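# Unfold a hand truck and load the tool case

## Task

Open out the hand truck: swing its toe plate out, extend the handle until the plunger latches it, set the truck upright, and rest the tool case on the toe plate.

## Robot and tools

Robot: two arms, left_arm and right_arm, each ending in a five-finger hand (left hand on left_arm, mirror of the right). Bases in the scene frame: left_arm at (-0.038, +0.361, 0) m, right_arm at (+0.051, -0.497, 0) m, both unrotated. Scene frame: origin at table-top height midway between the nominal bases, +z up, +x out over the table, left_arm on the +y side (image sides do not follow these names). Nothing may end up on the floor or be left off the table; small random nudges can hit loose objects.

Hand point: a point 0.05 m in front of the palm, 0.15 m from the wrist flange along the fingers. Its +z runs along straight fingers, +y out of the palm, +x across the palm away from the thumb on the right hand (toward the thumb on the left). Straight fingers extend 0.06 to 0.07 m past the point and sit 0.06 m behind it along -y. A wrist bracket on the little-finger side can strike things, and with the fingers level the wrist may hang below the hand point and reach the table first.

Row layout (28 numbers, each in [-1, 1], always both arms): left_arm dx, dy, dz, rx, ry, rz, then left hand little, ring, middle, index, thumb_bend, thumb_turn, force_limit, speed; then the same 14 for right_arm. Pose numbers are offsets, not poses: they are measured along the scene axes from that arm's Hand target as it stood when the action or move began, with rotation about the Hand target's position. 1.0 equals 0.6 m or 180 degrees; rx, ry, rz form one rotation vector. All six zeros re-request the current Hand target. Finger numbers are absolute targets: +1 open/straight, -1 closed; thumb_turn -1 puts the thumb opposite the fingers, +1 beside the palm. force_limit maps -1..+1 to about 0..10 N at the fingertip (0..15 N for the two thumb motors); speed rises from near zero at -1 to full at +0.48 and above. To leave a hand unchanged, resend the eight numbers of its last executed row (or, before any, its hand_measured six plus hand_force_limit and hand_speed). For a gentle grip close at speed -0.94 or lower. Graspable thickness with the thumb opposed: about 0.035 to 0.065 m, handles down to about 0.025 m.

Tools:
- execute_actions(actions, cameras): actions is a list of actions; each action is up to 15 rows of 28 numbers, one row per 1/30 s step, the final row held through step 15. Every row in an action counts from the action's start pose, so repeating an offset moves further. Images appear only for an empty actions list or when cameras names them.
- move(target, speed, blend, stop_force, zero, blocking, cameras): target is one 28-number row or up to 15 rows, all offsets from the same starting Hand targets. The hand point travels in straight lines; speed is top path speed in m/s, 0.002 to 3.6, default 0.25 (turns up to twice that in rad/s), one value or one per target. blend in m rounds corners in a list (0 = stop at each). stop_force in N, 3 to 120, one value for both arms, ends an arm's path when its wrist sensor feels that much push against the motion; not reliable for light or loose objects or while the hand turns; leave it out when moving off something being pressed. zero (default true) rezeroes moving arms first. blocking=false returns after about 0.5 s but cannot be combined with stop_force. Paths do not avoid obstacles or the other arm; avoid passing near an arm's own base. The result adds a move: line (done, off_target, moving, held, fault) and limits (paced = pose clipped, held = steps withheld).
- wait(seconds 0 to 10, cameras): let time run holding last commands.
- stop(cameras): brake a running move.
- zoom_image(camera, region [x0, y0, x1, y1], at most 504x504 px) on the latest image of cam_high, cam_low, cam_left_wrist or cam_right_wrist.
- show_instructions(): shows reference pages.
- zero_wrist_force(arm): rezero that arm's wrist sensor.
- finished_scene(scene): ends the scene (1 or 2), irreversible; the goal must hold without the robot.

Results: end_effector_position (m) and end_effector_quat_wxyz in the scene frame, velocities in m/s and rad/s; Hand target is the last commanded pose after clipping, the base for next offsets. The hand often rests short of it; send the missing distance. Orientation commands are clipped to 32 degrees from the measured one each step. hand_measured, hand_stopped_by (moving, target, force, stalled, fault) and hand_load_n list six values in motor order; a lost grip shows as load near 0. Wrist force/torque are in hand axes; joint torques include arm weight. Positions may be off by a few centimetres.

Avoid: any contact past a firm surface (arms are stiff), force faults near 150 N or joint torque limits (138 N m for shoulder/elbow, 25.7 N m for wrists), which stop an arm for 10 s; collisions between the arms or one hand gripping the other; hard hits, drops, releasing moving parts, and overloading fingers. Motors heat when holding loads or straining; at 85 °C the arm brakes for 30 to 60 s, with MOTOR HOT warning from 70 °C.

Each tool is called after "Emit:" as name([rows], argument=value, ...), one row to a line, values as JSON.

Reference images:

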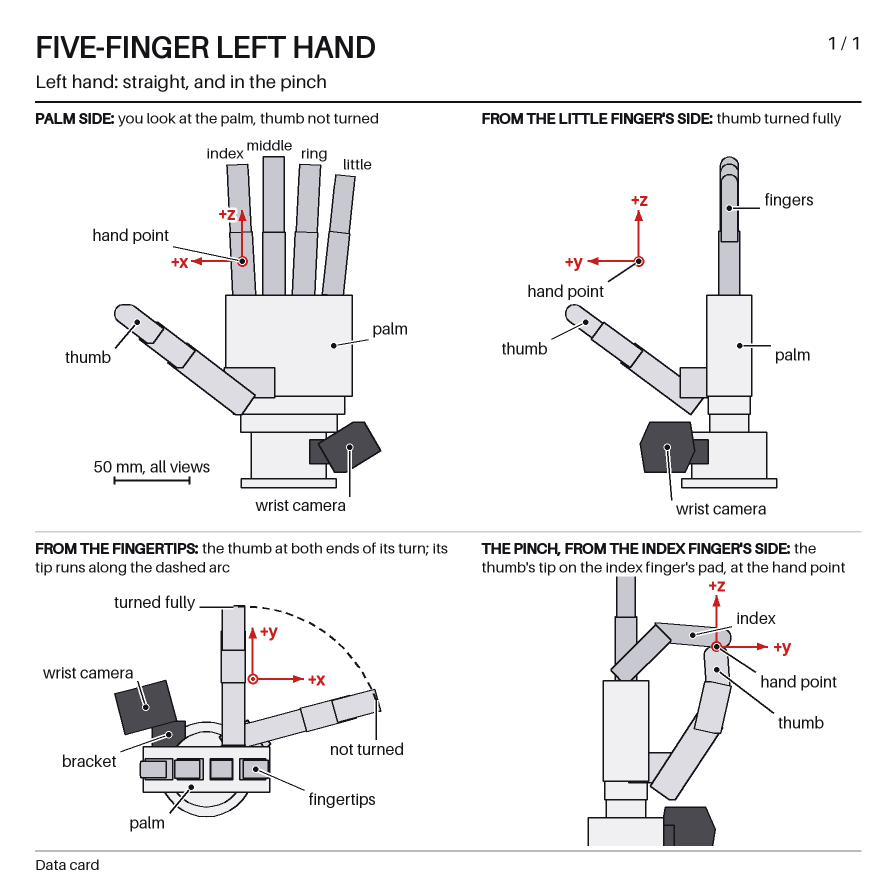

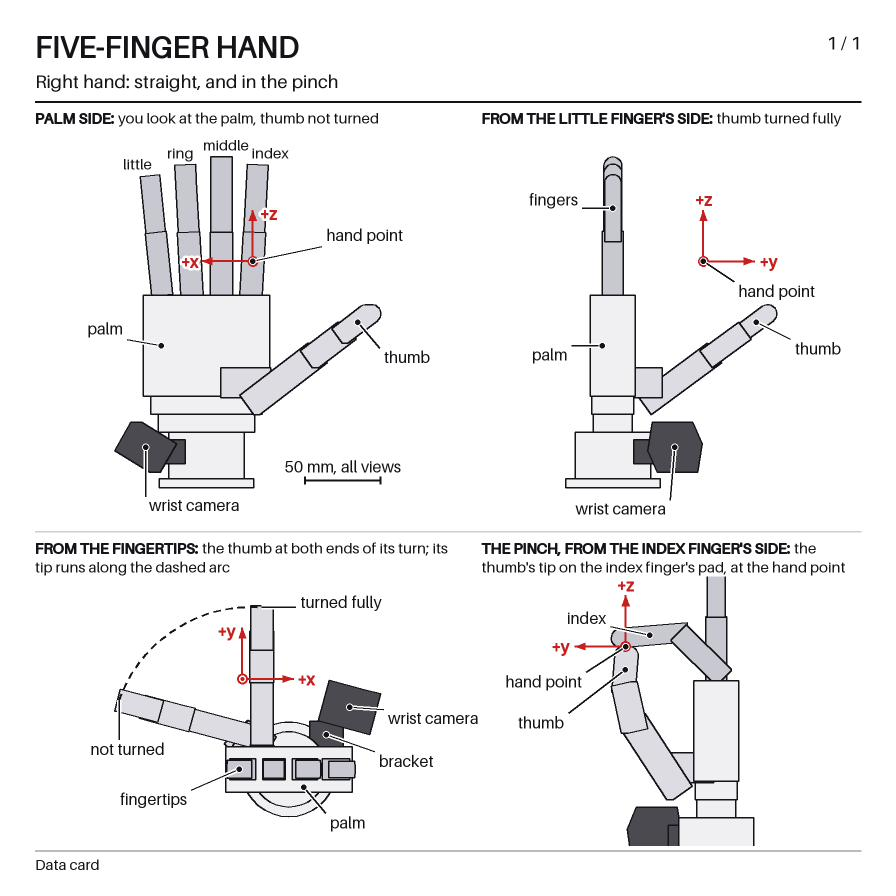

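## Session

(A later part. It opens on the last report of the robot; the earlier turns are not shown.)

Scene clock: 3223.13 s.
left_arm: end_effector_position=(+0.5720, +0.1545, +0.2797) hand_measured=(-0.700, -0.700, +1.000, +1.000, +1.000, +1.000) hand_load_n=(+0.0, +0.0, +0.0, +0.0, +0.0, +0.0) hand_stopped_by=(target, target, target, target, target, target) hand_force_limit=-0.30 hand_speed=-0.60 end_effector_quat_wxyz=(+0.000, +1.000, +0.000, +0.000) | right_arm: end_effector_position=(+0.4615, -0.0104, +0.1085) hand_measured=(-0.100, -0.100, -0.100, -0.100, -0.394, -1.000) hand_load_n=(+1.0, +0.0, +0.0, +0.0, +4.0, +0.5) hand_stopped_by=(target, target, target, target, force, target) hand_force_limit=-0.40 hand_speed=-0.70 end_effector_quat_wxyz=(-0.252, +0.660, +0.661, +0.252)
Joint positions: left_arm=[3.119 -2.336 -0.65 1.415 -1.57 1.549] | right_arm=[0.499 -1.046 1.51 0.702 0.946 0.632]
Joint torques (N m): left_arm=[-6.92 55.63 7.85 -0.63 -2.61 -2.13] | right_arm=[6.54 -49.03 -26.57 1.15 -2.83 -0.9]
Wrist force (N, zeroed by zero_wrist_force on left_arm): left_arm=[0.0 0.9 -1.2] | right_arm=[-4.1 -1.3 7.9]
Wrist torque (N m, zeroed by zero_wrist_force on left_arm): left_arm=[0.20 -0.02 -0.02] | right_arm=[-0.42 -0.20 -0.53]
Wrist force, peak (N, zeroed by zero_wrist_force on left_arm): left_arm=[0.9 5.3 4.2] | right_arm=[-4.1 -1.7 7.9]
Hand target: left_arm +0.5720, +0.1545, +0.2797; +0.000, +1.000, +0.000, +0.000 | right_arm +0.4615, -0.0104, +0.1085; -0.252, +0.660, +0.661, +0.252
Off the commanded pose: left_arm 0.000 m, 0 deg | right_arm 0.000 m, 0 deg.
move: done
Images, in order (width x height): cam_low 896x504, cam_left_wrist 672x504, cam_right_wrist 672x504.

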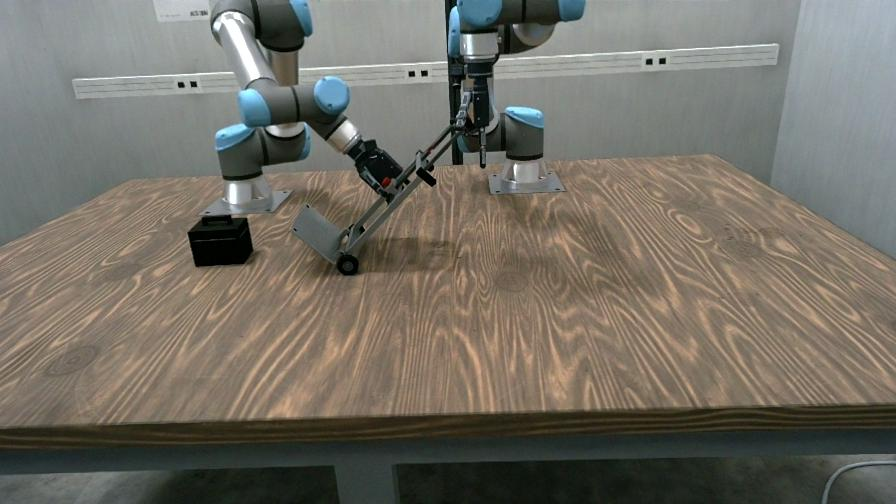

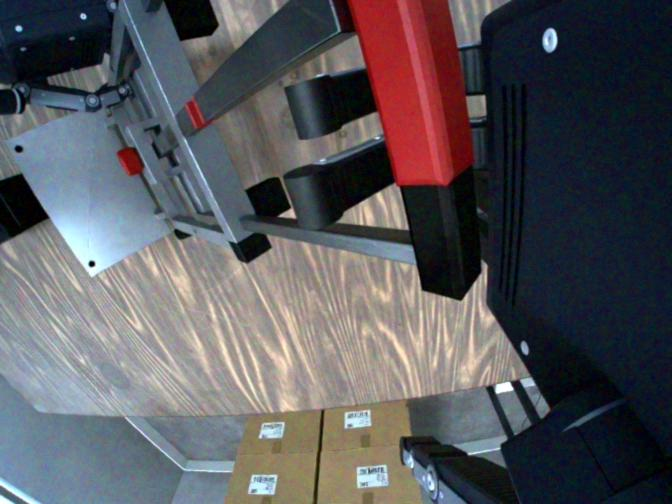

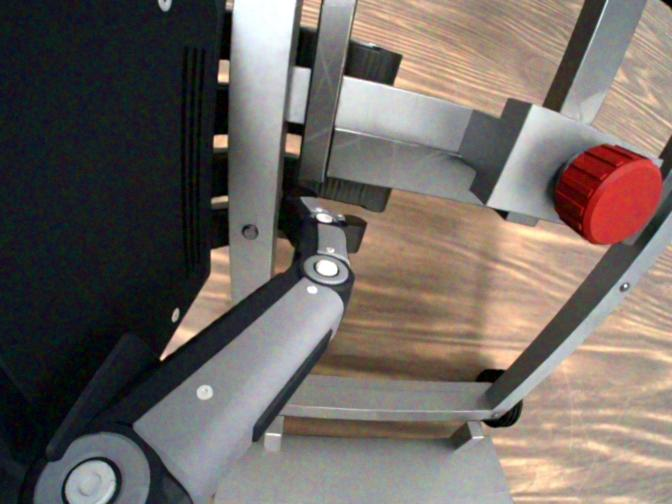

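Emit:
move(target=[0,0,-0.004,0,0,0,0.3,0.3,1,1,1,1,-0.3,-0.2,0,0,0.0,0,0,0,-0.1,-0.1,-0.1,-0.1,-0.8,-1,-0.4,-0.7], speed=0.02)

Emit:
move([
  [0,0,-0.05,0,0,0,1,1,1,1,1,1,-0.3,-0.2,0,0,0.0,0,0,0,-0.1,-0.1,-0.1,-0.1,-0.8,-1,-0.4,-0.7],
  [0,0.2,-0.05,0,0,0,1,1,1,1,1,1,-0.3,-0.2,0,0,0.0,0,0,0,-0.1,-0.1,-0.1,-0.1,-0.8,-1,-0.4,-0.7],
], speed=0.08, cameras=["cam_right_wrist","cam_low","cam_left_wrist"])

Scene clock: 3234.83 s.
left_arm: end_effector_position=(+0.5720, +0.1545, +0.2774) hand_measured=(+0.300, +0.300, +1.000, +1.000, +1.000, +1.000) hand_load_n=(+0.0, +0.0, +0.0, +0.0, +0.0, +0.0) hand_stopped_by=(target, target, target, target, target, target) hand_force_limit=-0.30 hand_speed=-0.20 end_effector_quat_wxyz=(+0.000, +1.000, +0.000, +0.000) | right_arm: end_effector_position=(+0.4615, -0.0104, +0.1085) hand_measured=(-0.100, -0.100, -0.100, -0.100, -0.394, -1.000) hand_load_n=(+1.5, +0.0, +0.0, +0.0, +4.0, +0.5) hand_stopped_by=(target, target, target, target, force, target) hand_force_limit=-0.40 hand_speed=-0.70 end_effector_quat_wxyz=(-0.252, +0.660, +0.661, +0.252)
Joint positions: left_arm=[3.119 -2.334 -0.659 1.423 -1.57 1.549] | right_arm=[0.499 -1.046 1.51 0.702 0.946 0.632]
Joint torques (N m): left_arm=[9.33 56.31 5.51 -0.42 -1.94 -2.1] | right_arm=[6.81 -49.21 -26.51 0.35 -2.69 -0.97]
Wrist force (N, zeroed by zero_wrist_force on left_arm): left_arm=[-0.4 1.0 -0.9] | right_arm=[-4.1 -1.4 7.7]
Wrist torque (N m, zeroed by zero_wrist_force on left_arm): left_arm=[0.19 0.03 -0.04] | right_arm=[-0.42 -0.19 -0.52]
Wrist force, peak (N, zeroed by zero_wrist_force on left_arm): left_arm=[-0.4 1.0 -1.2] | right_arm=[-4.3 -1.4 8.0]
Hand target: left_arm +0.5720, +0.1545, +0.2773; +0.000, +1.000, +0.000, +0.000 | right_arm +0.4615, -0.0104, +0.1085; -0.252, +0.660, +0.661, +0.252
Off the commanded pose: left_arm 0.000 m, 0 deg | right_arm 0.000 m, 0 deg.
move: done

Scene clock: 3237.67 s.
left_arm: end_effector_position=(+0.5720, +0.2742, +0.2473) hand_measured=(+1.000, +1.000, +1.000, +1.000, +1.000, +1.000) hand_load_n=(+0.0, +0.0, +0.0, +0.0, +0.0, +0.0) hand_stopped_by=(target, target, target, target, target, target) hand_force_limit=-0.30 hand_speed=-0.20 end_effector_quat_wxyz=(+0.000, +1.000, +0.000, +0.000) | right_arm: end_effector_position=(+0.4615, -0.0104, +0.1085) hand_measured=(-0.100, -0.100, -0.100, -0.100, -0.394, -1.000) hand_load_n=(+1.5, +0.0, +0.0, +0.0, +4.5, +0.5) hand_stopped_by=(target, target, target, target, force, target) hand_force_limit=-0.40 hand_speed=-0.70 end_effector_quat_wxyz=(-0.252, +0.660, +0.661, +0.252)
Joint positions: left_arm=[3.328 -2.264 -0.857 1.55 -1.57 1.758] | right_arm=[0.499 -1.046 1.51 0.702 0.946 0.632]
Joint torques (N m): left_arm=[9.07 54.77 6.57 -0.62 2.39 2.47] | right_arm=[6.67 -49.95 -26.76 0.42 -2.83 -0.9]
Wrist force (N, zeroed by zero_wrist_force on left_arm): left_arm=[0.0 0.9 -0.8] | right_arm=[-4.0 -1.4 8.0]
Wrist torque (N m, zeroed by zero_wrist_force on left_arm): left_arm=[0.19 -0.03 -0.02] | right_arm=[-0.45 -0.19 -0.52]
Wrist force, peak (N, zeroed by zero_wrist_force on left_arm): left_arm=[-0.2 1.5 -1.0] | right_arm=[-4.0 -1.5 8.1]
Hand target: left_arm +0.5720, +0.2745, +0.2473; +0.000, +1.000, +0.000, +0.000 | right_arm +0.4615, -0.0104, +0.1085; -0.252, +0.660, +0.661, +0.252
Off the commanded pose: left_arm 0.000 m, 0 deg | right_arm 0.000 m, 0 deg.
move: done
Images, in order (width x height): cam_low 896x504, cam_left_wrist 672x504, cam_right_wrist 672x504.

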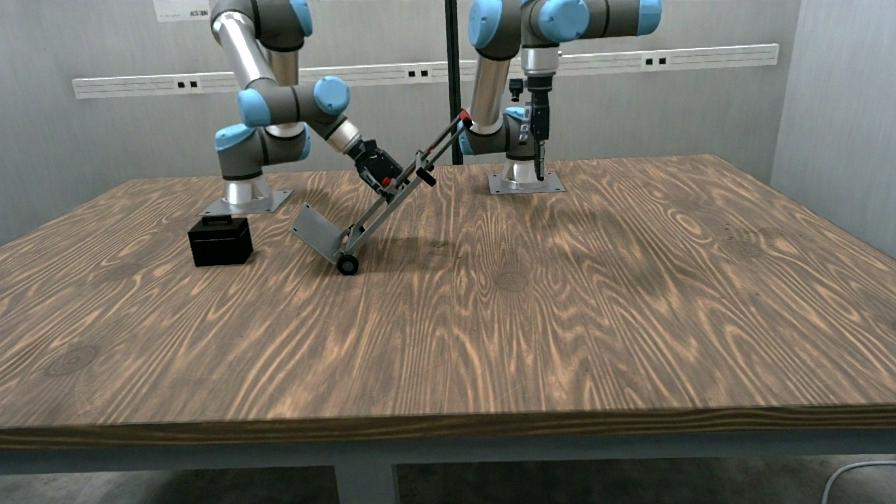

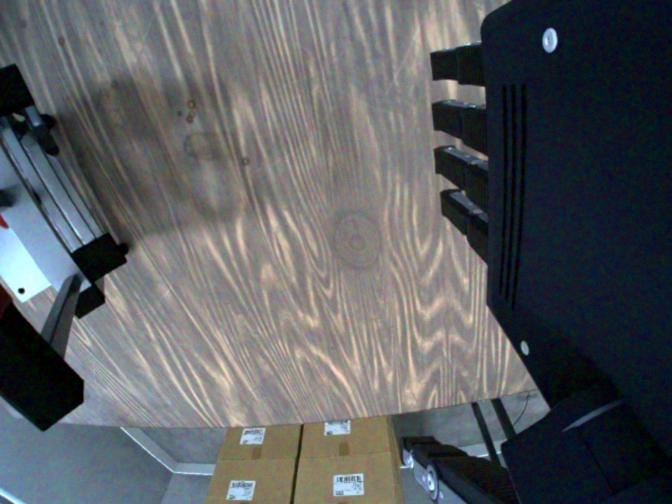

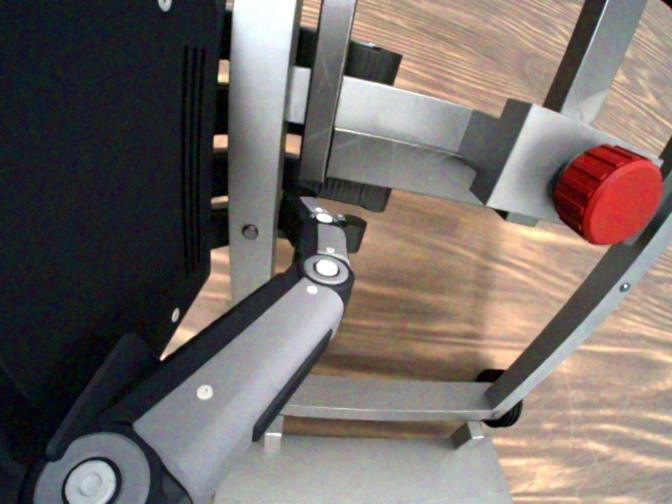

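Emit:
move(target=[0,0,0,0,0,0,1,1,1,1,1,1,-0.3,-0.2,0,-0.027,0.0258,0.0556,0,0,-0.1,-0.1,-0.1,-0.1,-0.8,-1,-0.4,-0.7], speed=0.04, cameras=["cam_right_wrist","cam_low"])

Scene clock: 3250.53 s.
left_arm: end_effector_position=(+0.5720, +0.2745, +0.2473) hand_measured=(+1.000, +1.000, +1.000, +1.000, +1.000, +1.000) hand_load_n=(+0.0, +0.0, +0.0, +0.0, +0.0, +0.0) hand_stopped_by=(target, target, target, target, target, target) hand_force_limit=-0.30 hand_speed=-0.20 end_effector_quat_wxyz=(+0.000, +1.000, +0.000, +0.000) | right_arm: end_effector_position=(+0.4615, -0.0266, +0.1239) hand_measured=(-0.100, -0.100, -0.100, -0.100, -0.394, -1.000) hand_load_n=(+1.0, +0.0, +0.0, +0.0, +2.0, +0.5) hand_stopped_by=(target, target, target, target, force, target) hand_force_limit=-0.40 hand_speed=-0.70 end_effector_quat_wxyz=(-0.309, +0.636, +0.636, +0.309)
Joint positions: left_arm=[3.328 -2.264 -0.857 1.55 -1.57 1.758] | right_arm=[0.4 -1.115 1.641 0.584 0.762 0.6]
Joint torques (N m): left_arm=[9.88 54.72 6.36 -0.66 2.39 2.68] | right_arm=[-11.76 -47.65 -12.55 -0.12 -4.06 -1.21]
Wrist force (N, zeroed by zero_wrist_force on left_arm): left_arm=[0.2 0.7 -1.2] | right_arm=[-3.9 -3.2 6.3]
Wrist torque (N m, zeroed by zero_wrist_force on left_arm): left_arm=[0.20 -0.08 0.01] | right_arm=[-0.36 -0.07 -0.37]
Wrist force, peak (N, zeroed by zero_wrist_force on left_arm): left_arm=[0.0 1.1 -1.2] | right_arm=[-4.7 -0.4 8.1]
Hand target: left_arm +0.5720, +0.2745, +0.2473; +0.000, +1.000, +0.000, +0.000 | right_arm +0.4615, -0.0266, +0.1240; -0.309, +0.636, +0.636, +0.309
Off the commanded pose: left_arm 0.000 m, 0 deg | right_arm 0.000 m, 0 deg.
move: done
Images, in order (width x height): cam_low 896x504, cam_right_wrist 672x504.

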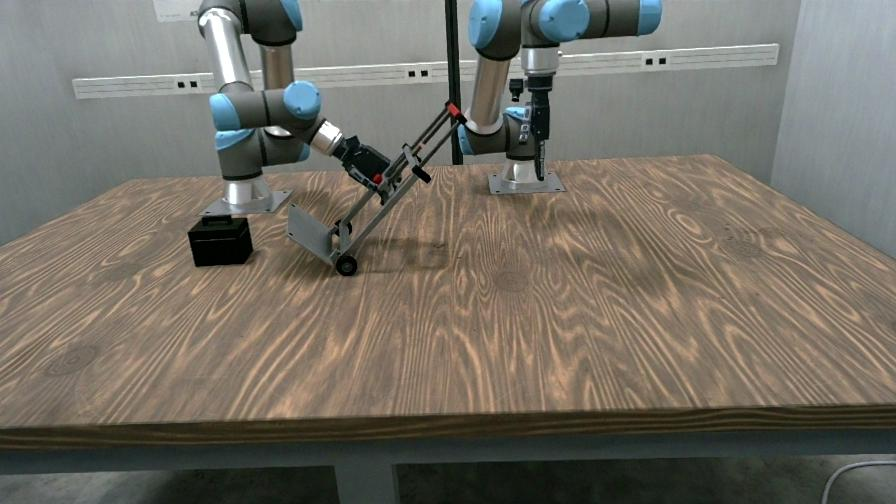

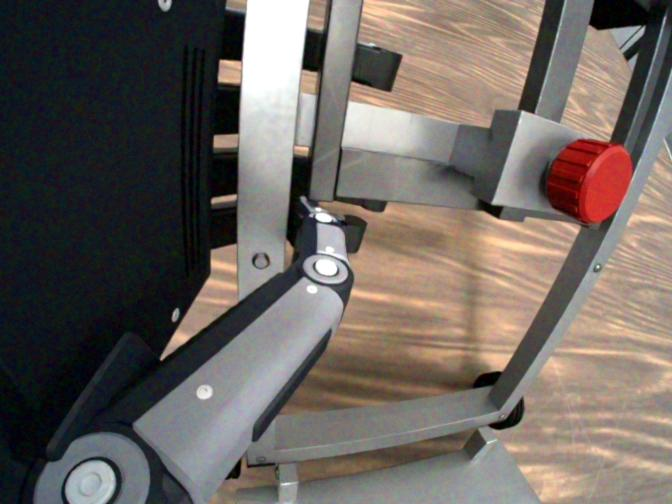

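Emit:
zoom_image(camera="cam_low", region=[280, 80, 500, 280])

Emit:
wait(seconds=0.1, cameras=["cam_high"])

Emit:
zoom_image(camera="cam_high", region=[330, 160, 580, 370])

Scaled by 2.291.

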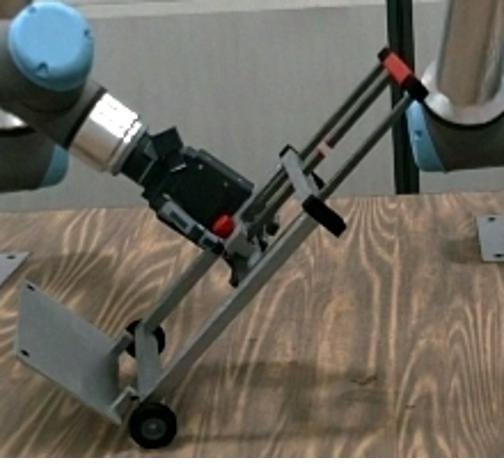

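Scene clock: 3265.93 s.
left_arm: end_effector_position=(+0.5720, +0.2745, +0.2473) hand_measured=(+1.000, +1.000, +1.000, +1.000, +1.000, +1.000) hand_load_n=(+0.0, +0.0, +0.0, +0.0, +0.0, +0.0) hand_stopped_by=(target, target, target, target, target, target) hand_force_limit=-0.30 hand_speed=-0.20 end_effector_quat_wxyz=(+0.000, +1.000, +0.000, +0.000) | right_arm: end_effector_position=(+0.4615, -0.0266, +0.1240) hand_measured=(-0.100, -0.100, -0.100, -0.100, -0.394, -1.000) hand_load_n=(+1.5, +0.0, +0.0, +0.0, +1.5, +0.5) hand_stopped_by=(target, target, target, target, force, target) hand_force_limit=-0.40 hand_speed=-0.70 end_effector_quat_wxyz=(-0.309, +0.636, +0.636, +0.309)
Joint positions: left_arm=[3.328 -2.264 -0.857 1.55 -1.57 1.758] | right_arm=[0.4 -1.115 1.641 0.584 0.762 0.6]
Joint torques (N m): left_arm=[9.37 54.9 6.5 -0.65 2.4 2.7] | right_arm=[-10.98 -47.44 -11.7 0.03 -3.88 -1.1]
Wrist force (N, zeroed by zero_wrist_force on left_arm): left_arm=[0.1 0.9 -1.1] | right_arm=[-4.2 -3.2 6.5]
Wrist torque (N m, zeroed by zero_wrist_force on left_arm): left_arm=[0.22 -0.05 0.00] | right_arm=[-0.37 -0.02 -0.39]
Wrist force, peak (N, zeroed by zero_wrist_force on left_arm): left_arm=[0.0 1.0 -1.2] | right_arm=[-4.2 -3.5 6.7]
Hand target: left_arm +0.5720, +0.2745, +0.2473; +0.000, +1.000, +0.000, +0.000 | right_arm +0.4615, -0.0266, +0.1240; -0.309, +0.636, +0.636, +0.309
Off the commanded pose: left_arm 0.000 m, 0 deg | right_arm 0.000 m, 0 deg.
wait: 0.10 s; at rest from the start
Images, in order (width x height): cam_high 896x504.

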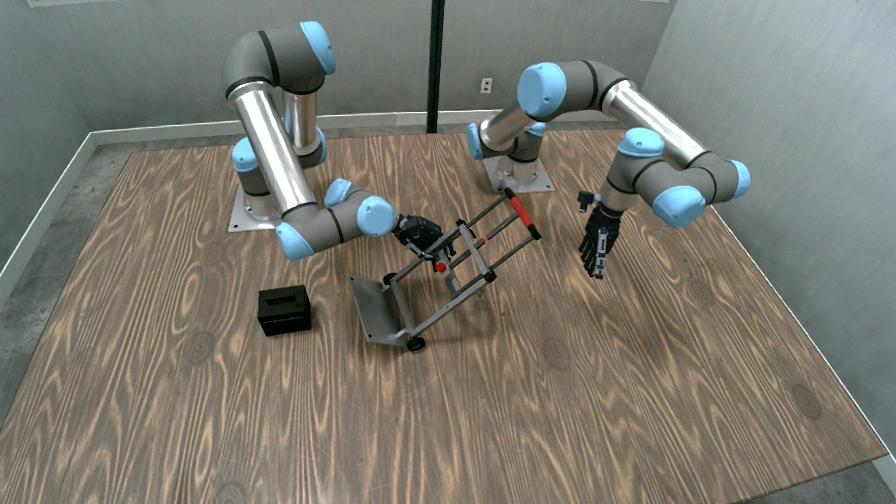

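Scaled by 2.016.

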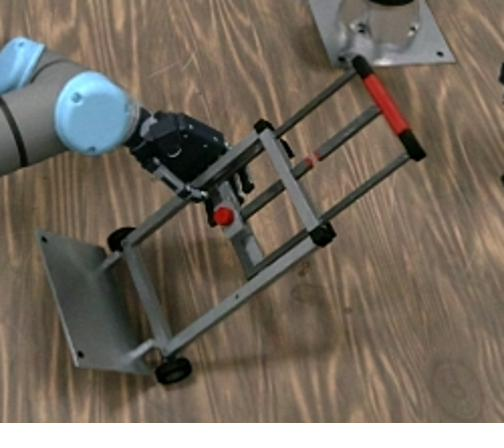

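Emit:
move(target=[0,0,0,0,0,0,1,1,1,1,1,1,-0.3,-0.2,0,0.027,-0.0258,-0.0556,0,0,-0.1,-0.1,-0.1,-0.1,-0.8,-1,-0.4,-0.7], speed=0.03, cameras=["cam_right_wrist","cam_low","cam_high"])

Emit:
zoom_image(camera="cam_high", region=[330, 160, 580, 370])

Scene clock: 3303.00 s.
left_arm: end_effector_position=(+0.5720, +0.2745, +0.2473) hand_measured=(+1.000, +1.000, +1.000, +1.000, +1.000, +1.000) hand_load_n=(+0.0, +0.0, +0.0, +0.0, +0.0, +0.0) hand_stopped_by=(target, target, target, target, target, target) hand_force_limit=-0.30 hand_speed=-0.20 end_effector_quat_wxyz=(+0.000, +1.000, +0.000, +0.000) | right_arm: end_effector_position=(+0.4615, -0.0105, +0.1085) hand_measured=(-0.100, -0.100, -0.100, -0.100, -0.394, -1.000) hand_load_n=(+1.5, +0.0, +0.0, +0.0, +4.5, +0.0) hand_stopped_by=(target, target, target, target, force, target) hand_force_limit=-0.40 hand_speed=-0.70 end_effector_quat_wxyz=(-0.252, +0.660, +0.661, +0.252)
Joint positions: left_arm=[3.328 -2.264 -0.857 1.55 -1.57 1.758] | right_arm=[0.499 -1.046 1.511 0.701 0.946 0.632]
Joint torques (N m): left_arm=[9.27 54.8 6.64 -0.56 2.31 2.62] | right_arm=[7.12 -36.42 -28.85 2.85 1.29 1.66]
Wrist force (N, zeroed by zero_wrist_force on left_arm): left_arm=[0.3 1.0 -1.2] | right_arm=[-2.9 -2.3 7.6]
Wrist torque (N m, zeroed by zero_wrist_force on left_arm): left_arm=[0.24 -0.09 0.01] | right_arm=[-0.36 -0.15 -0.66]
Wrist force, peak (N, zeroed by zero_wrist_force on left_arm): left_arm=[-0.2 1.2 -1.1] | right_arm=[-3.0 -2.5 7.9]
Hand target: left_arm +0.5720, +0.2745, +0.2473; +0.000, +1.000, +0.000, +0.000 | right_arm +0.4615, -0.0104, +0.1085; -0.252, +0.660, +0.661, +0.252
Off the commanded pose: left_arm 0.000 m, 0 deg | right_arm 0.000 m, 0 deg.
move: done
Images, in order (width x height): cam_high 896x504, cam_low 896x504, cam_right_wrist 672x504.

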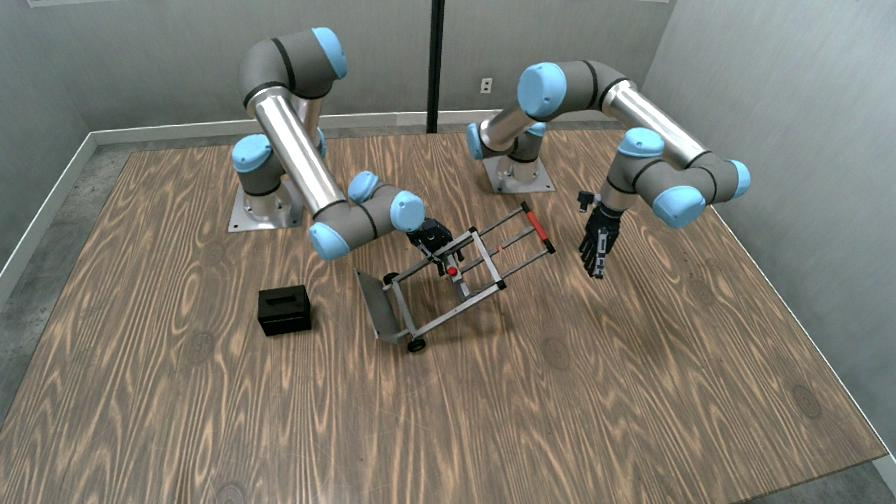

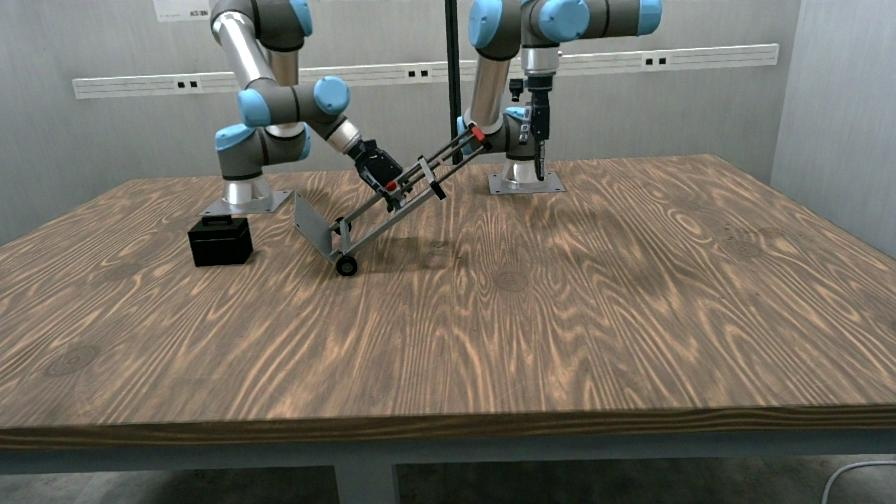

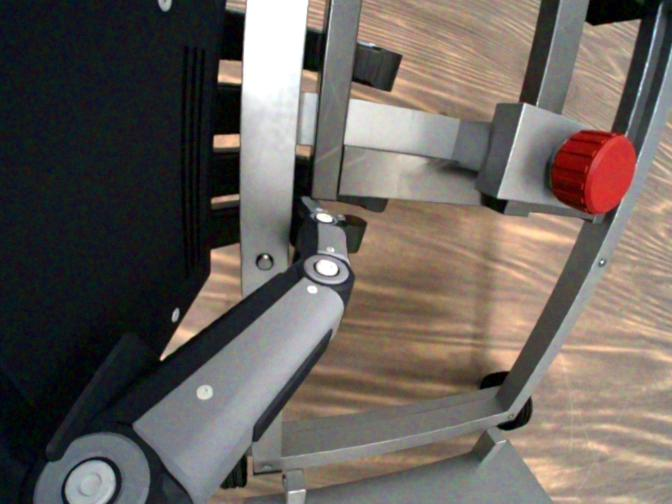

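Scaled by 2.016.

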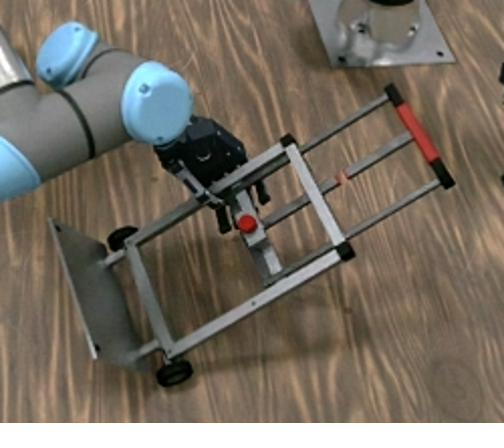

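Emit:
move(target=[-0.13,0.06,0.13,0,0,0,1,1,1,1,1,1,-0.3,-0.2,0,0,0,0,0,0,-0.1,-0.1,-0.1,-0.1,-0.8,-1,-0.4,-0.7], speed=0.15, cameras=["cam_left_wrist","cam_high"])

Scene clock: 3314.43 s.
left_arm: end_effector_position=(+0.4941, +0.3104, +0.3251) hand_measured=(+1.000, +1.000, +1.000, +1.000, +1.000, +1.000) hand_load_n=(+0.0, +0.0, +0.0, +0.0, +0.0, +0.0) hand_stopped_by=(target, target, target, target, target, target) hand_force_limit=-0.30 hand_speed=-0.20 end_effector_quat_wxyz=(+0.000, +1.000, +0.000, +0.000) | right_arm: end_effector_position=(+0.4615, -0.0104, +0.1085) hand_measured=(-0.100, -0.100, -0.100, -0.100, -0.394, -1.000) hand_load_n=(+2.0, +0.0, +0.0, +0.0, +4.0, -0.5) hand_stopped_by=(target, target, target, target, force, target) hand_force_limit=-0.40 hand_speed=-0.70 end_effector_quat_wxyz=(-0.252, +0.660, +0.661, +0.252)
Joint positions: left_arm=[3.43 -2.04 -1.016 1.485 -1.57 1.86] | right_arm=[0.499 -1.046 1.51 0.702 0.946 0.632]
Joint torques (N m): left_arm=[9 47.19 5.02 -4.31 2.35 2.62] | right_arm=[7.81 -36.97 -28.54 3.22 1.21 -0.32]
Wrist force (N, zeroed by zero_wrist_force on left_arm): left_arm=[-0.1 1.0 -0.7] | right_arm=[-2.9 -1.5 8.3]
Wrist torque (N m, zeroed by zero_wrist_force on left_arm): left_arm=[0.19 0.00 -0.03] | right_arm=[-0.30 -0.23 -0.66]
Wrist force, peak (N, zeroed by zero_wrist_force on left_arm): left_arm=[-0.3 1.2 -1.1] | right_arm=[-3.5 -1.5 8.6]
Hand target: left_arm +0.4940, +0.3105, +0.3253; +0.000, +1.000, +0.000, +0.000 | right_arm +0.4615, -0.0104, +0.1085; -0.252, +0.660, +0.661, +0.252
Off the commanded pose: left_arm 0.000 m, 0 deg | right_arm 0.000 m, 0 deg.
move: done
Images, in order (width x height): cam_high 896x504, cam_left_wrist 672x504.

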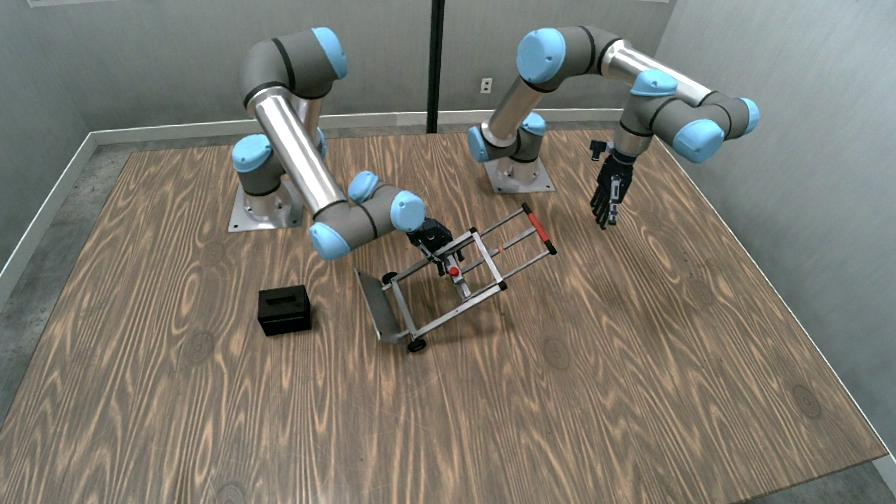

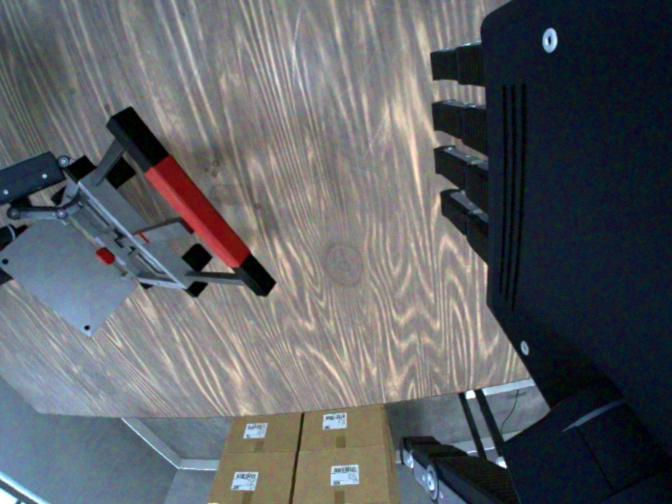

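Emit:
move([
  [0.0717,0.02,-0.03,0,0,0.0917,0,0,1,1,1,1,0.2,0.2,0,0,0,0,0,0,-0.1,-0.1,-0.1,-0.1,-0.8,-1,-0.4,-0.7],
  [0.0717,0.0,-0.1533,0,0,0.0917,0,0,1,1,1,1,0.2,0.2,0,0,0,0,0,0,-0.1,-0.1,-0.1,-0.1,-0.8,-1,-0.4,-0.7],
], speed=0.15, cameras=["cam_left_wrist","cam_high"])

Scene clock: 3353.37 s.
left_arm: end_effector_position=(+0.5370, +0.3105, +0.2334) hand_measured=(+0.000, +0.000, +1.000, +1.000, +1.000, +1.000) hand_load_n=(+0.0, +0.0, +0.0, +0.0, +0.0, +0.0) hand_stopped_by=(target, target, target, target, target, target) hand_force_limit=0.20 hand_speed=0.20 end_effector_quat_wxyz=(+0.000, +0.990, +0.144, +0.000) | right_arm: end_effector_position=(+0.4615, -0.0104, +0.1085) hand_measured=(-0.100, -0.100, -0.100, -0.100, -0.394, -1.000) hand_load_n=(+1.5, +0.0, +0.0, +0.0, +4.0, +0.0) hand_stopped_by=(target, target, target, target, force, target) hand_force_limit=-0.40 hand_speed=-0.70 end_effector_quat_wxyz=(-0.252, +0.660, +0.661, +0.252)
Joint positions: left_arm=[3.394 -2.117 -1.132 1.678 -1.57 1.536] | right_arm=[0.499 -1.046 1.51 0.702 0.946 0.632]
Joint torques (N m): left_arm=[-9.22 30.06 7.9 -0.58 2.4 -2.42] | right_arm=[8.26 -36.72 -27.99 3.13 1.08 1.19]
Wrist force (N, zeroed by zero_wrist_force on left_arm): left_arm=[0.0 1.2 -1.1] | right_arm=[-3.4 -1.5 8.4]
Wrist torque (N m, zeroed by zero_wrist_force on left_arm): left_arm=[0.25 -0.04 0.15] | right_arm=[-0.31 -0.16 -0.68]
Wrist force, peak (N, zeroed by zero_wrist_force on left_arm): left_arm=[0.0 1.0 -1.6] | right_arm=[-3.3 -1.7 8.6]
Hand target: left_arm +0.5370, +0.3105, +0.2333; +0.000, +0.990, +0.144, +0.000 | right_arm +0.4615, -0.0104, +0.1085; -0.252, +0.660, +0.661, +0.252
Off the commanded pose: left_arm 0.000 m, 0 deg | right_arm 0.000 m, 0 deg.
move: done
Images, in order (width x height): cam_high 896x504, cam_left_wrist 672x504.

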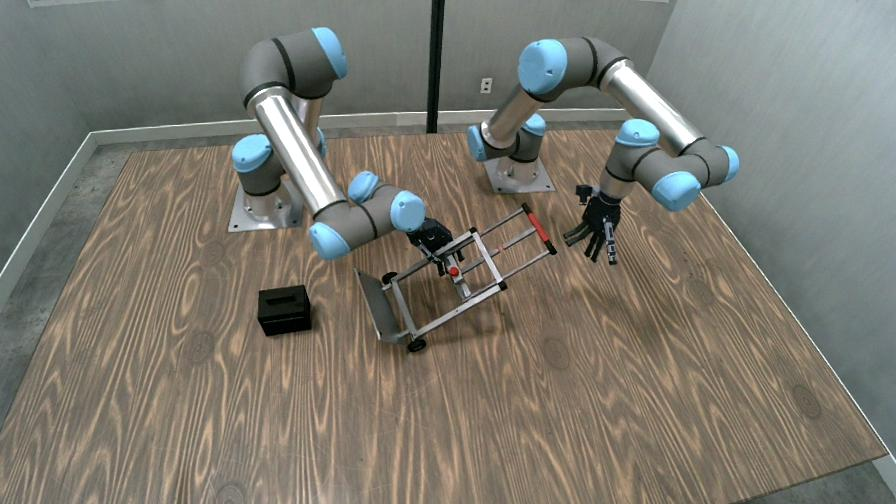

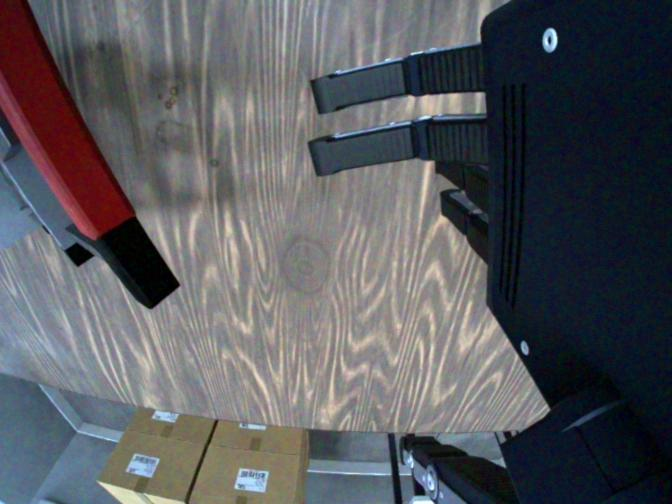

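Emit:
move(target=[0.0331,-0.1119,0,0,0,0,0,0,1,1,1,1,0.2,0.2,0,0,0,0,0,0,-0.1,-0.1,-0.1,-0.1,-0.8,-1,-0.4,-0.7], speed=0.08, stop_force=5, cameras=["cam_left_wrist","cam_low"])

Emit:
zoom_image(camera="cam_low", region=[380, 60, 580, 220])

Scene clock: 3370.33 s.
left_arm: end_effector_position=(+0.5569, +0.2433, +0.2333) hand_measured=(+0.000, +0.000, +1.000, +1.000, +1.000, +1.000) hand_load_n=(+0.0, +0.0, +0.0, +0.0, +0.0, +0.0) hand_stopped_by=(target, target, target, target, target, target) hand_force_limit=0.20 hand_speed=0.20 end_effector_quat_wxyz=(+0.000, +0.990, +0.144, +0.000) | right_arm: end_effector_position=(+0.4615, -0.0104, +0.1085) hand_measured=(-0.100, -0.100, -0.100, -0.100, -0.394, -1.000) hand_load_n=(+1.5, +0.0, +0.0, +0.0, +4.0, +0.0) hand_stopped_by=(target, target, target, target, force, target) hand_force_limit=-0.40 hand_speed=-0.70 end_effector_quat_wxyz=(-0.252, +0.660, +0.661, +0.252)
Joint positions: left_arm=[3.261 -2.183 -1.027 1.639 -1.57 1.402] | right_arm=[0.499 -1.046 1.51 0.702 0.946 0.632]
Joint torques (N m): left_arm=[-9.69 32.93 28.95 -4.48 -2.58 -2.55] | right_arm=[7.35 -36.91 -28.78 3.05 1.06 1.68]
Wrist force (N, zeroed by zero_wrist_force on left_arm): left_arm=[0.1 1.0 -1.0] | right_arm=[-3.2 -1.6 8.2]
Wrist torque (N m, zeroed by zero_wrist_force on left_arm): left_arm=[0.19 -0.09 0.16] | right_arm=[-0.30 -0.18 -0.68]
Wrist force, peak (N, zeroed by zero_wrist_force on left_arm): left_arm=[-0.1 1.2 -1.6] | right_arm=[-3.4 -1.6 8.6]
Hand target: left_arm +0.5569, +0.2433, +0.2333; +0.000, +0.990, +0.144, +0.000 | right_arm +0.4615, -0.0104, +0.1085; -0.252, +0.660, +0.661, +0.252
Off the commanded pose: left_arm 0.000 m, 0 deg | right_arm 0.000 m, 0 deg.
move: done
Images, in order (width x height): cam_low 896x504, cam_left_wrist 672x504.

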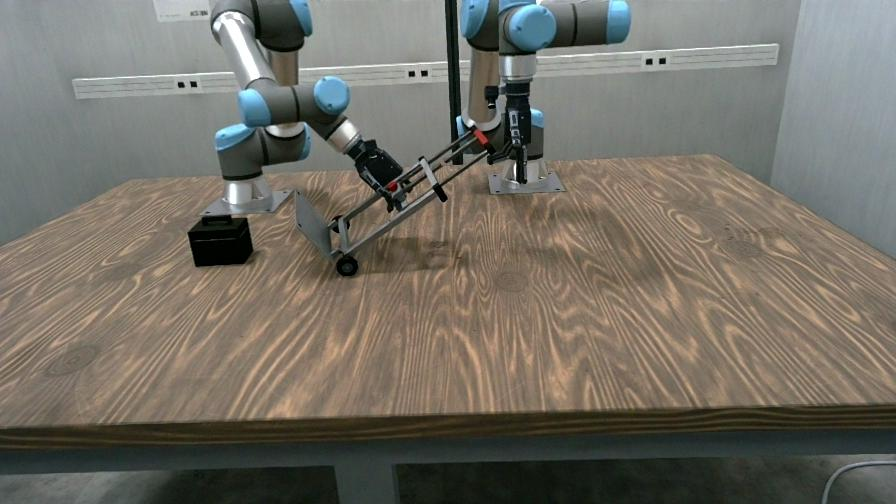

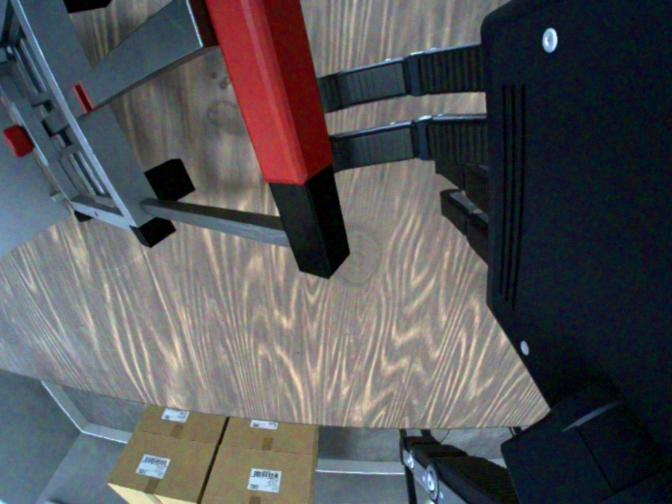

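Scaled by 2.520.

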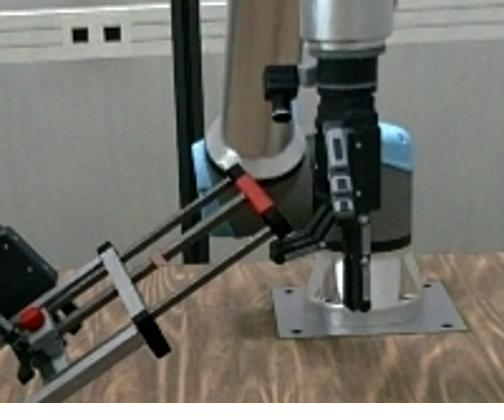

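Emit:
move(target=[0.0284,-0.0959,0,0,0,0,0,0,1,1,1,1,0.2,0.2,0,0,0,0,0,0,-0.1,-0.1,-0.1,-0.1,-0.8,-1,-0.4,-0.7], speed=0.04, stop_force=4, cameras=["cam_left_wrist","cam_low"])

Emit:
zoom_image(camera="cam_low", region=[380, 60, 580, 220])

Scene clock: 3386.07 s.
left_arm: end_effector_position=(+0.5693, +0.2010, +0.2333) hand_measured=(+0.000, +0.000, +1.000, +1.000, +1.000, +1.000) hand_load_n=(+0.0, +0.0, +0.5, +0.0, +0.0, +0.0) hand_stopped_by=(target, target, target, target, target, target) hand_force_limit=0.20 hand_speed=0.20 end_effector_quat_wxyz=(+0.000, +0.990, +0.144, +0.000) | right_arm: end_effector_position=(+0.4615, -0.0104, +0.1085) hand_measured=(-0.100, -0.100, -0.100, -0.100, -0.394, -1.000) hand_load_n=(+2.0, +0.0, +0.0, +0.0, +4.0, +0.5) hand_stopped_by=(target, target, target, target, force, target) hand_force_limit=-0.40 hand_speed=-0.70 end_effector_quat_wxyz=(-0.252, +0.660, +0.661, +0.252)
Joint positions: left_arm=[3.182 -2.238 -0.936 1.604 -1.57 1.323] | right_arm=[0.499 -1.046 1.51 0.702 0.946 0.632]
Joint torques (N m): left_arm=[9.62 54.21 6.73 -0.56 0.44 2.75] | right_arm=[8.2 -42.89 -27.41 1.2 -4.21 1.06]
Wrist force (N, zeroed by zero_wrist_force on left_arm): left_arm=[-0.6 0.7 -0.9] | right_arm=[-4.5 -0.4 8.2]
Wrist torque (N m, zeroed by zero_wrist_force on left_arm): left_arm=[0.17 0.04 -0.02] | right_arm=[-0.33 -0.20 -0.59]
Wrist force, peak (N, zeroed by zero_wrist_force on left_arm): left_arm=[0.2 -5.4 -3.6] | right_arm=[-6.1 -1.0 8.3]
Hand target: left_arm +0.5693, +0.2011, +0.2333; +0.000, +0.990, +0.144, +0.000 (not the last commanded pose) | right_arm +0.4615, -0.0104, +0.1085; -0.252, +0.660, +0.661, +0.252
Off the commanded pose: left_arm 0.016 m, 0 deg | right_arm 0.000 m, 0 deg.
move: contact (left_arm)
Images, in order (width x height): cam_low 896x504, cam_left_wrist 672x504.

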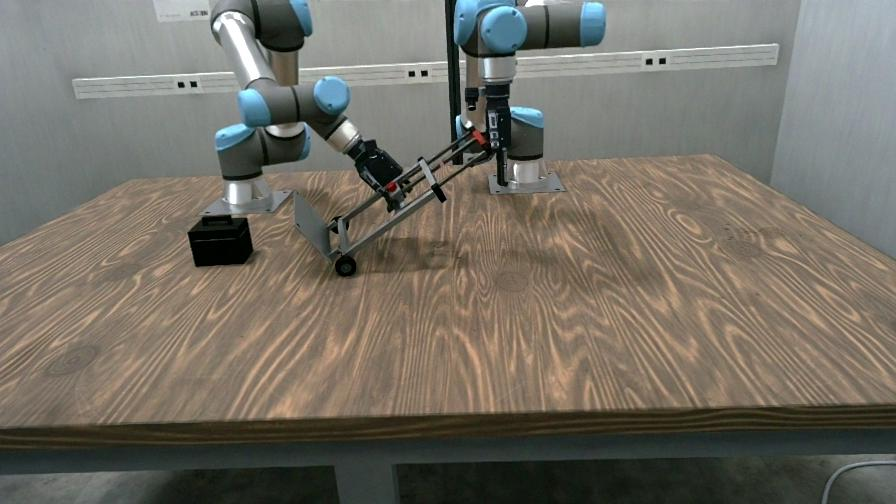

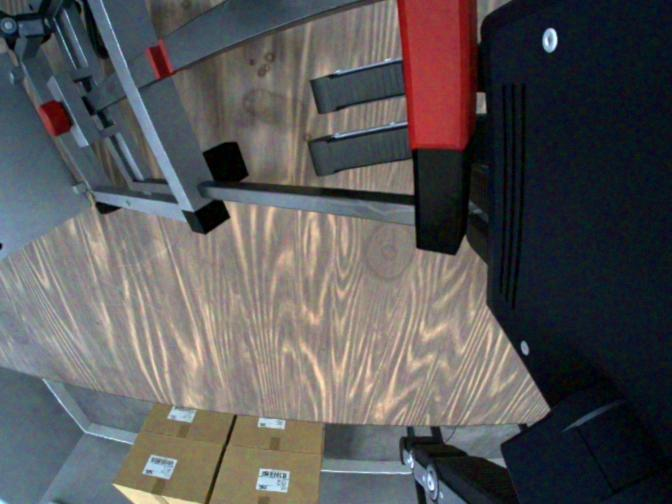

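Scaled by 2.520.

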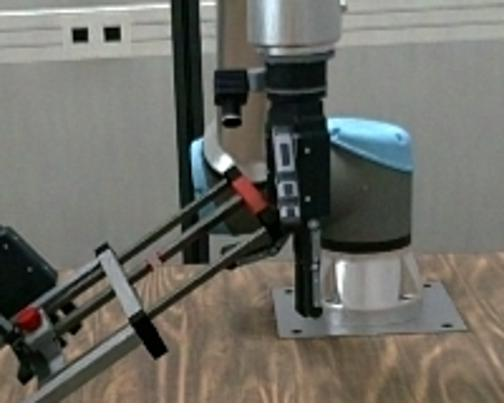

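Emit:
move(target=[-0.003,0.009,0.05,0,0,0,0,0,1,1,1,1,0.2,0.2,0,0,0,0,0,0,-0.1,-0.1,-0.1,-0.1,-0.8,-1,-0.4,-0.7], speed=0.02, stop_force=4, cameras=["cam_left_wrist"])

Scene clock: 3394.20 s.
left_arm: end_effector_position=(+0.5675, +0.2065, +0.2633) hand_measured=(+0.000, +0.000, +1.000, +1.000, +1.000, +1.000) hand_load_n=(+0.0, +0.5, +0.0, +0.0, +0.0, +0.0) hand_stopped_by=(target, target, target, target, target, target) hand_force_limit=0.20 hand_speed=0.20 end_effector_quat_wxyz=(+0.000, +0.990, +0.144, +0.000) | right_arm: end_effector_position=(+0.4615, -0.0104, +0.1085) hand_measured=(-0.100, -0.100, -0.100, -0.100, -0.394, -1.000) hand_load_n=(+0.5, +0.0, +0.0, +0.0, +3.0, +1.5) hand_stopped_by=(target, target, target, target, force, target) hand_force_limit=-0.40 hand_speed=-0.70 end_effector_quat_wxyz=(-0.252, +0.660, +0.661, +0.252)
Joint positions: left_arm=[3.192 -2.23 -0.873 1.533 -1.57 1.333] | right_arm=[0.499 -1.046 1.51 0.702 0.946 0.632]
Joint torques (N m): left_arm=[9.79 53.95 29.32 -4.58 0.66 2.74] | right_arm=[7.31 -50.83 -20.88 0.35 -2.62 -0.9]
Wrist force (N, zeroed by zero_wrist_force on left_arm): left_arm=[-0.5 1.4 0.3] | right_arm=[-4.3 -1.3 8.0]
Wrist torque (N m, zeroed by zero_wrist_force on left_arm): left_arm=[0.21 0.07 -0.03] | right_arm=[-0.32 0.06 -0.41]
Wrist force, peak (N, zeroed by zero_wrist_force on left_arm): left_arm=[-0.6 1.3 -0.8] | right_arm=[-4.7 -0.2 8.6]
Hand target: left_arm +0.5675, +0.2065, +0.2633; +0.000, +0.990, +0.144, +0.000 | right_arm +0.4615, -0.0104, +0.1085; -0.252, +0.660, +0.661, +0.252
Off the commanded pose: left_arm 0.000 m, 0 deg | right_arm 0.000 m, 0 deg.
move: done
Images, in order (width x height): cam_left_wrist 672x504.

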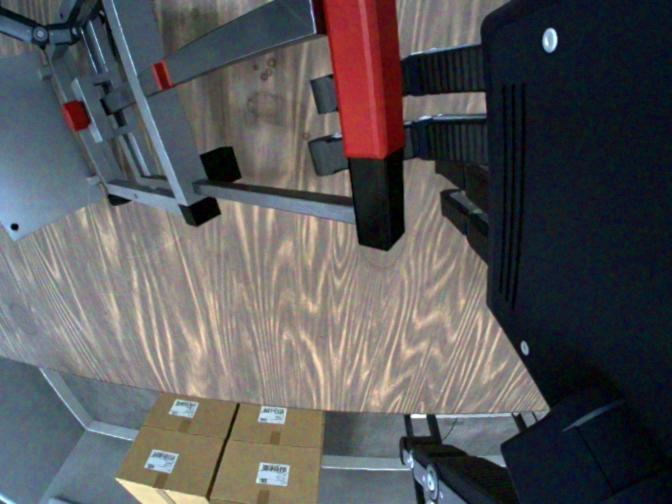

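Emit:
move(target=[0.0047,-0.016,0.018,0,0,0,0,0,1,1,1,1,0.2,0.2,0,0,0,0,0,0,-0.1,-0.1,-0.1,-0.1,-0.8,-1,-0.4,-0.7], speed=0.02, cameras=["cam_left_wrist","cam_right_wrist"])

Scene clock: 3410.90 s.
left_arm: end_effector_position=(+0.5703, +0.1969, +0.2740) hand_measured=(+0.000, +0.000, +1.000, +1.000, +1.000, +1.000) hand_load_n=(+0.0, +0.5, +0.0, +0.0, +0.0, +0.0) hand_stopped_by=(target, target, target, target, target, target) hand_force_limit=0.20 hand_speed=0.20 end_effector_quat_wxyz=(+0.000, +0.990, +0.144, +0.000) | right_arm: end_effector_position=(+0.4615, -0.0104, +0.1085) hand_measured=(-0.100, -0.100, -0.100, -0.100, -0.394, -1.000) hand_load_n=(+0.5, +0.5, +0.5, +0.0, +3.5, +2.5) hand_stopped_by=(target, target, target, target, force, target) hand_force_limit=-0.40 hand_speed=-0.70 end_effector_quat_wxyz=(-0.252, +0.660, +0.661, +0.252)
Joint positions: left_arm=[3.174 -2.247 -0.818 1.494 -1.57 1.316] | right_arm=[0.499 -1.046 1.51 0.702 0.946 0.632]
Joint torques (N m): left_arm=[-9.04 35.34 29.03 -4.2 0.66 -2.54] | right_arm=[6.79 -50.6 -17.11 0.58 0.32 -0.87]
Wrist force (N, zeroed by zero_wrist_force on left_arm): left_arm=[-0.1 0.6 0.2] | right_arm=[-6.2 0.6 8.4]
Wrist torque (N m, zeroed by zero_wrist_force on left_arm): left_arm=[0.16 0.00 0.20] | right_arm=[-0.31 0.10 -0.35]
Wrist force, peak (N, zeroed by zero_wrist_force on left_arm): left_arm=[-0.4 1.7 0.3] | right_arm=[-6.6 0.4 8.6]
Hand target: left_arm +0.5703, +0.1969, +0.2741; +0.000, +0.990, +0.144, +0.000 | right_arm +0.4615, -0.0104, +0.1085; -0.252, +0.660, +0.661, +0.252
Off the commanded pose: left_arm 0.000 m, 0 deg | right_arm 0.000 m, 0 deg.
move: done
Images, in order (width x height): cam_left_wrist 672x504, cam_right_wrist 672x504.

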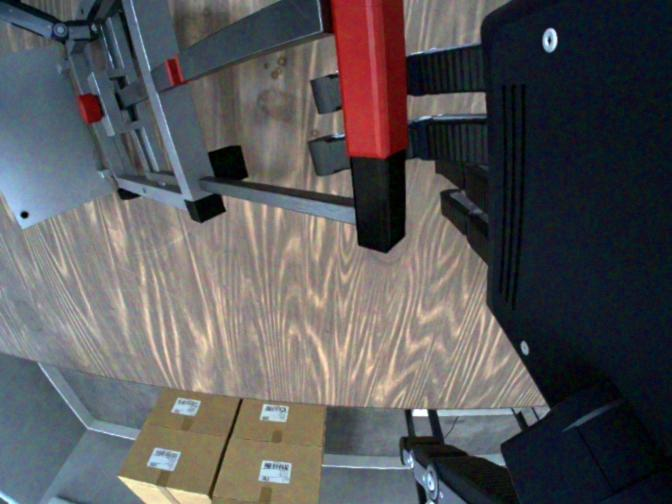

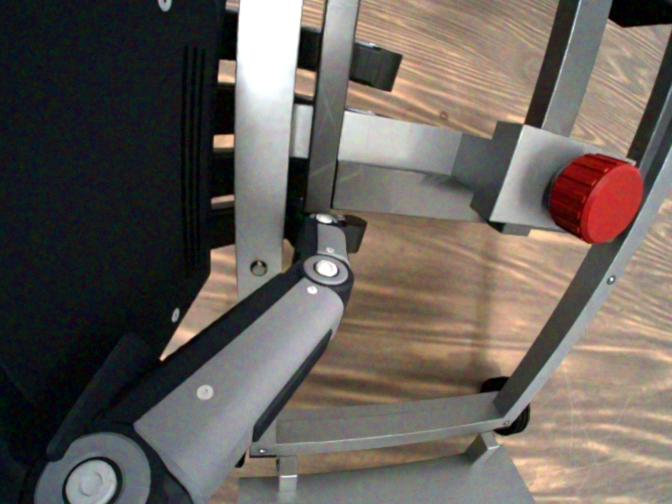

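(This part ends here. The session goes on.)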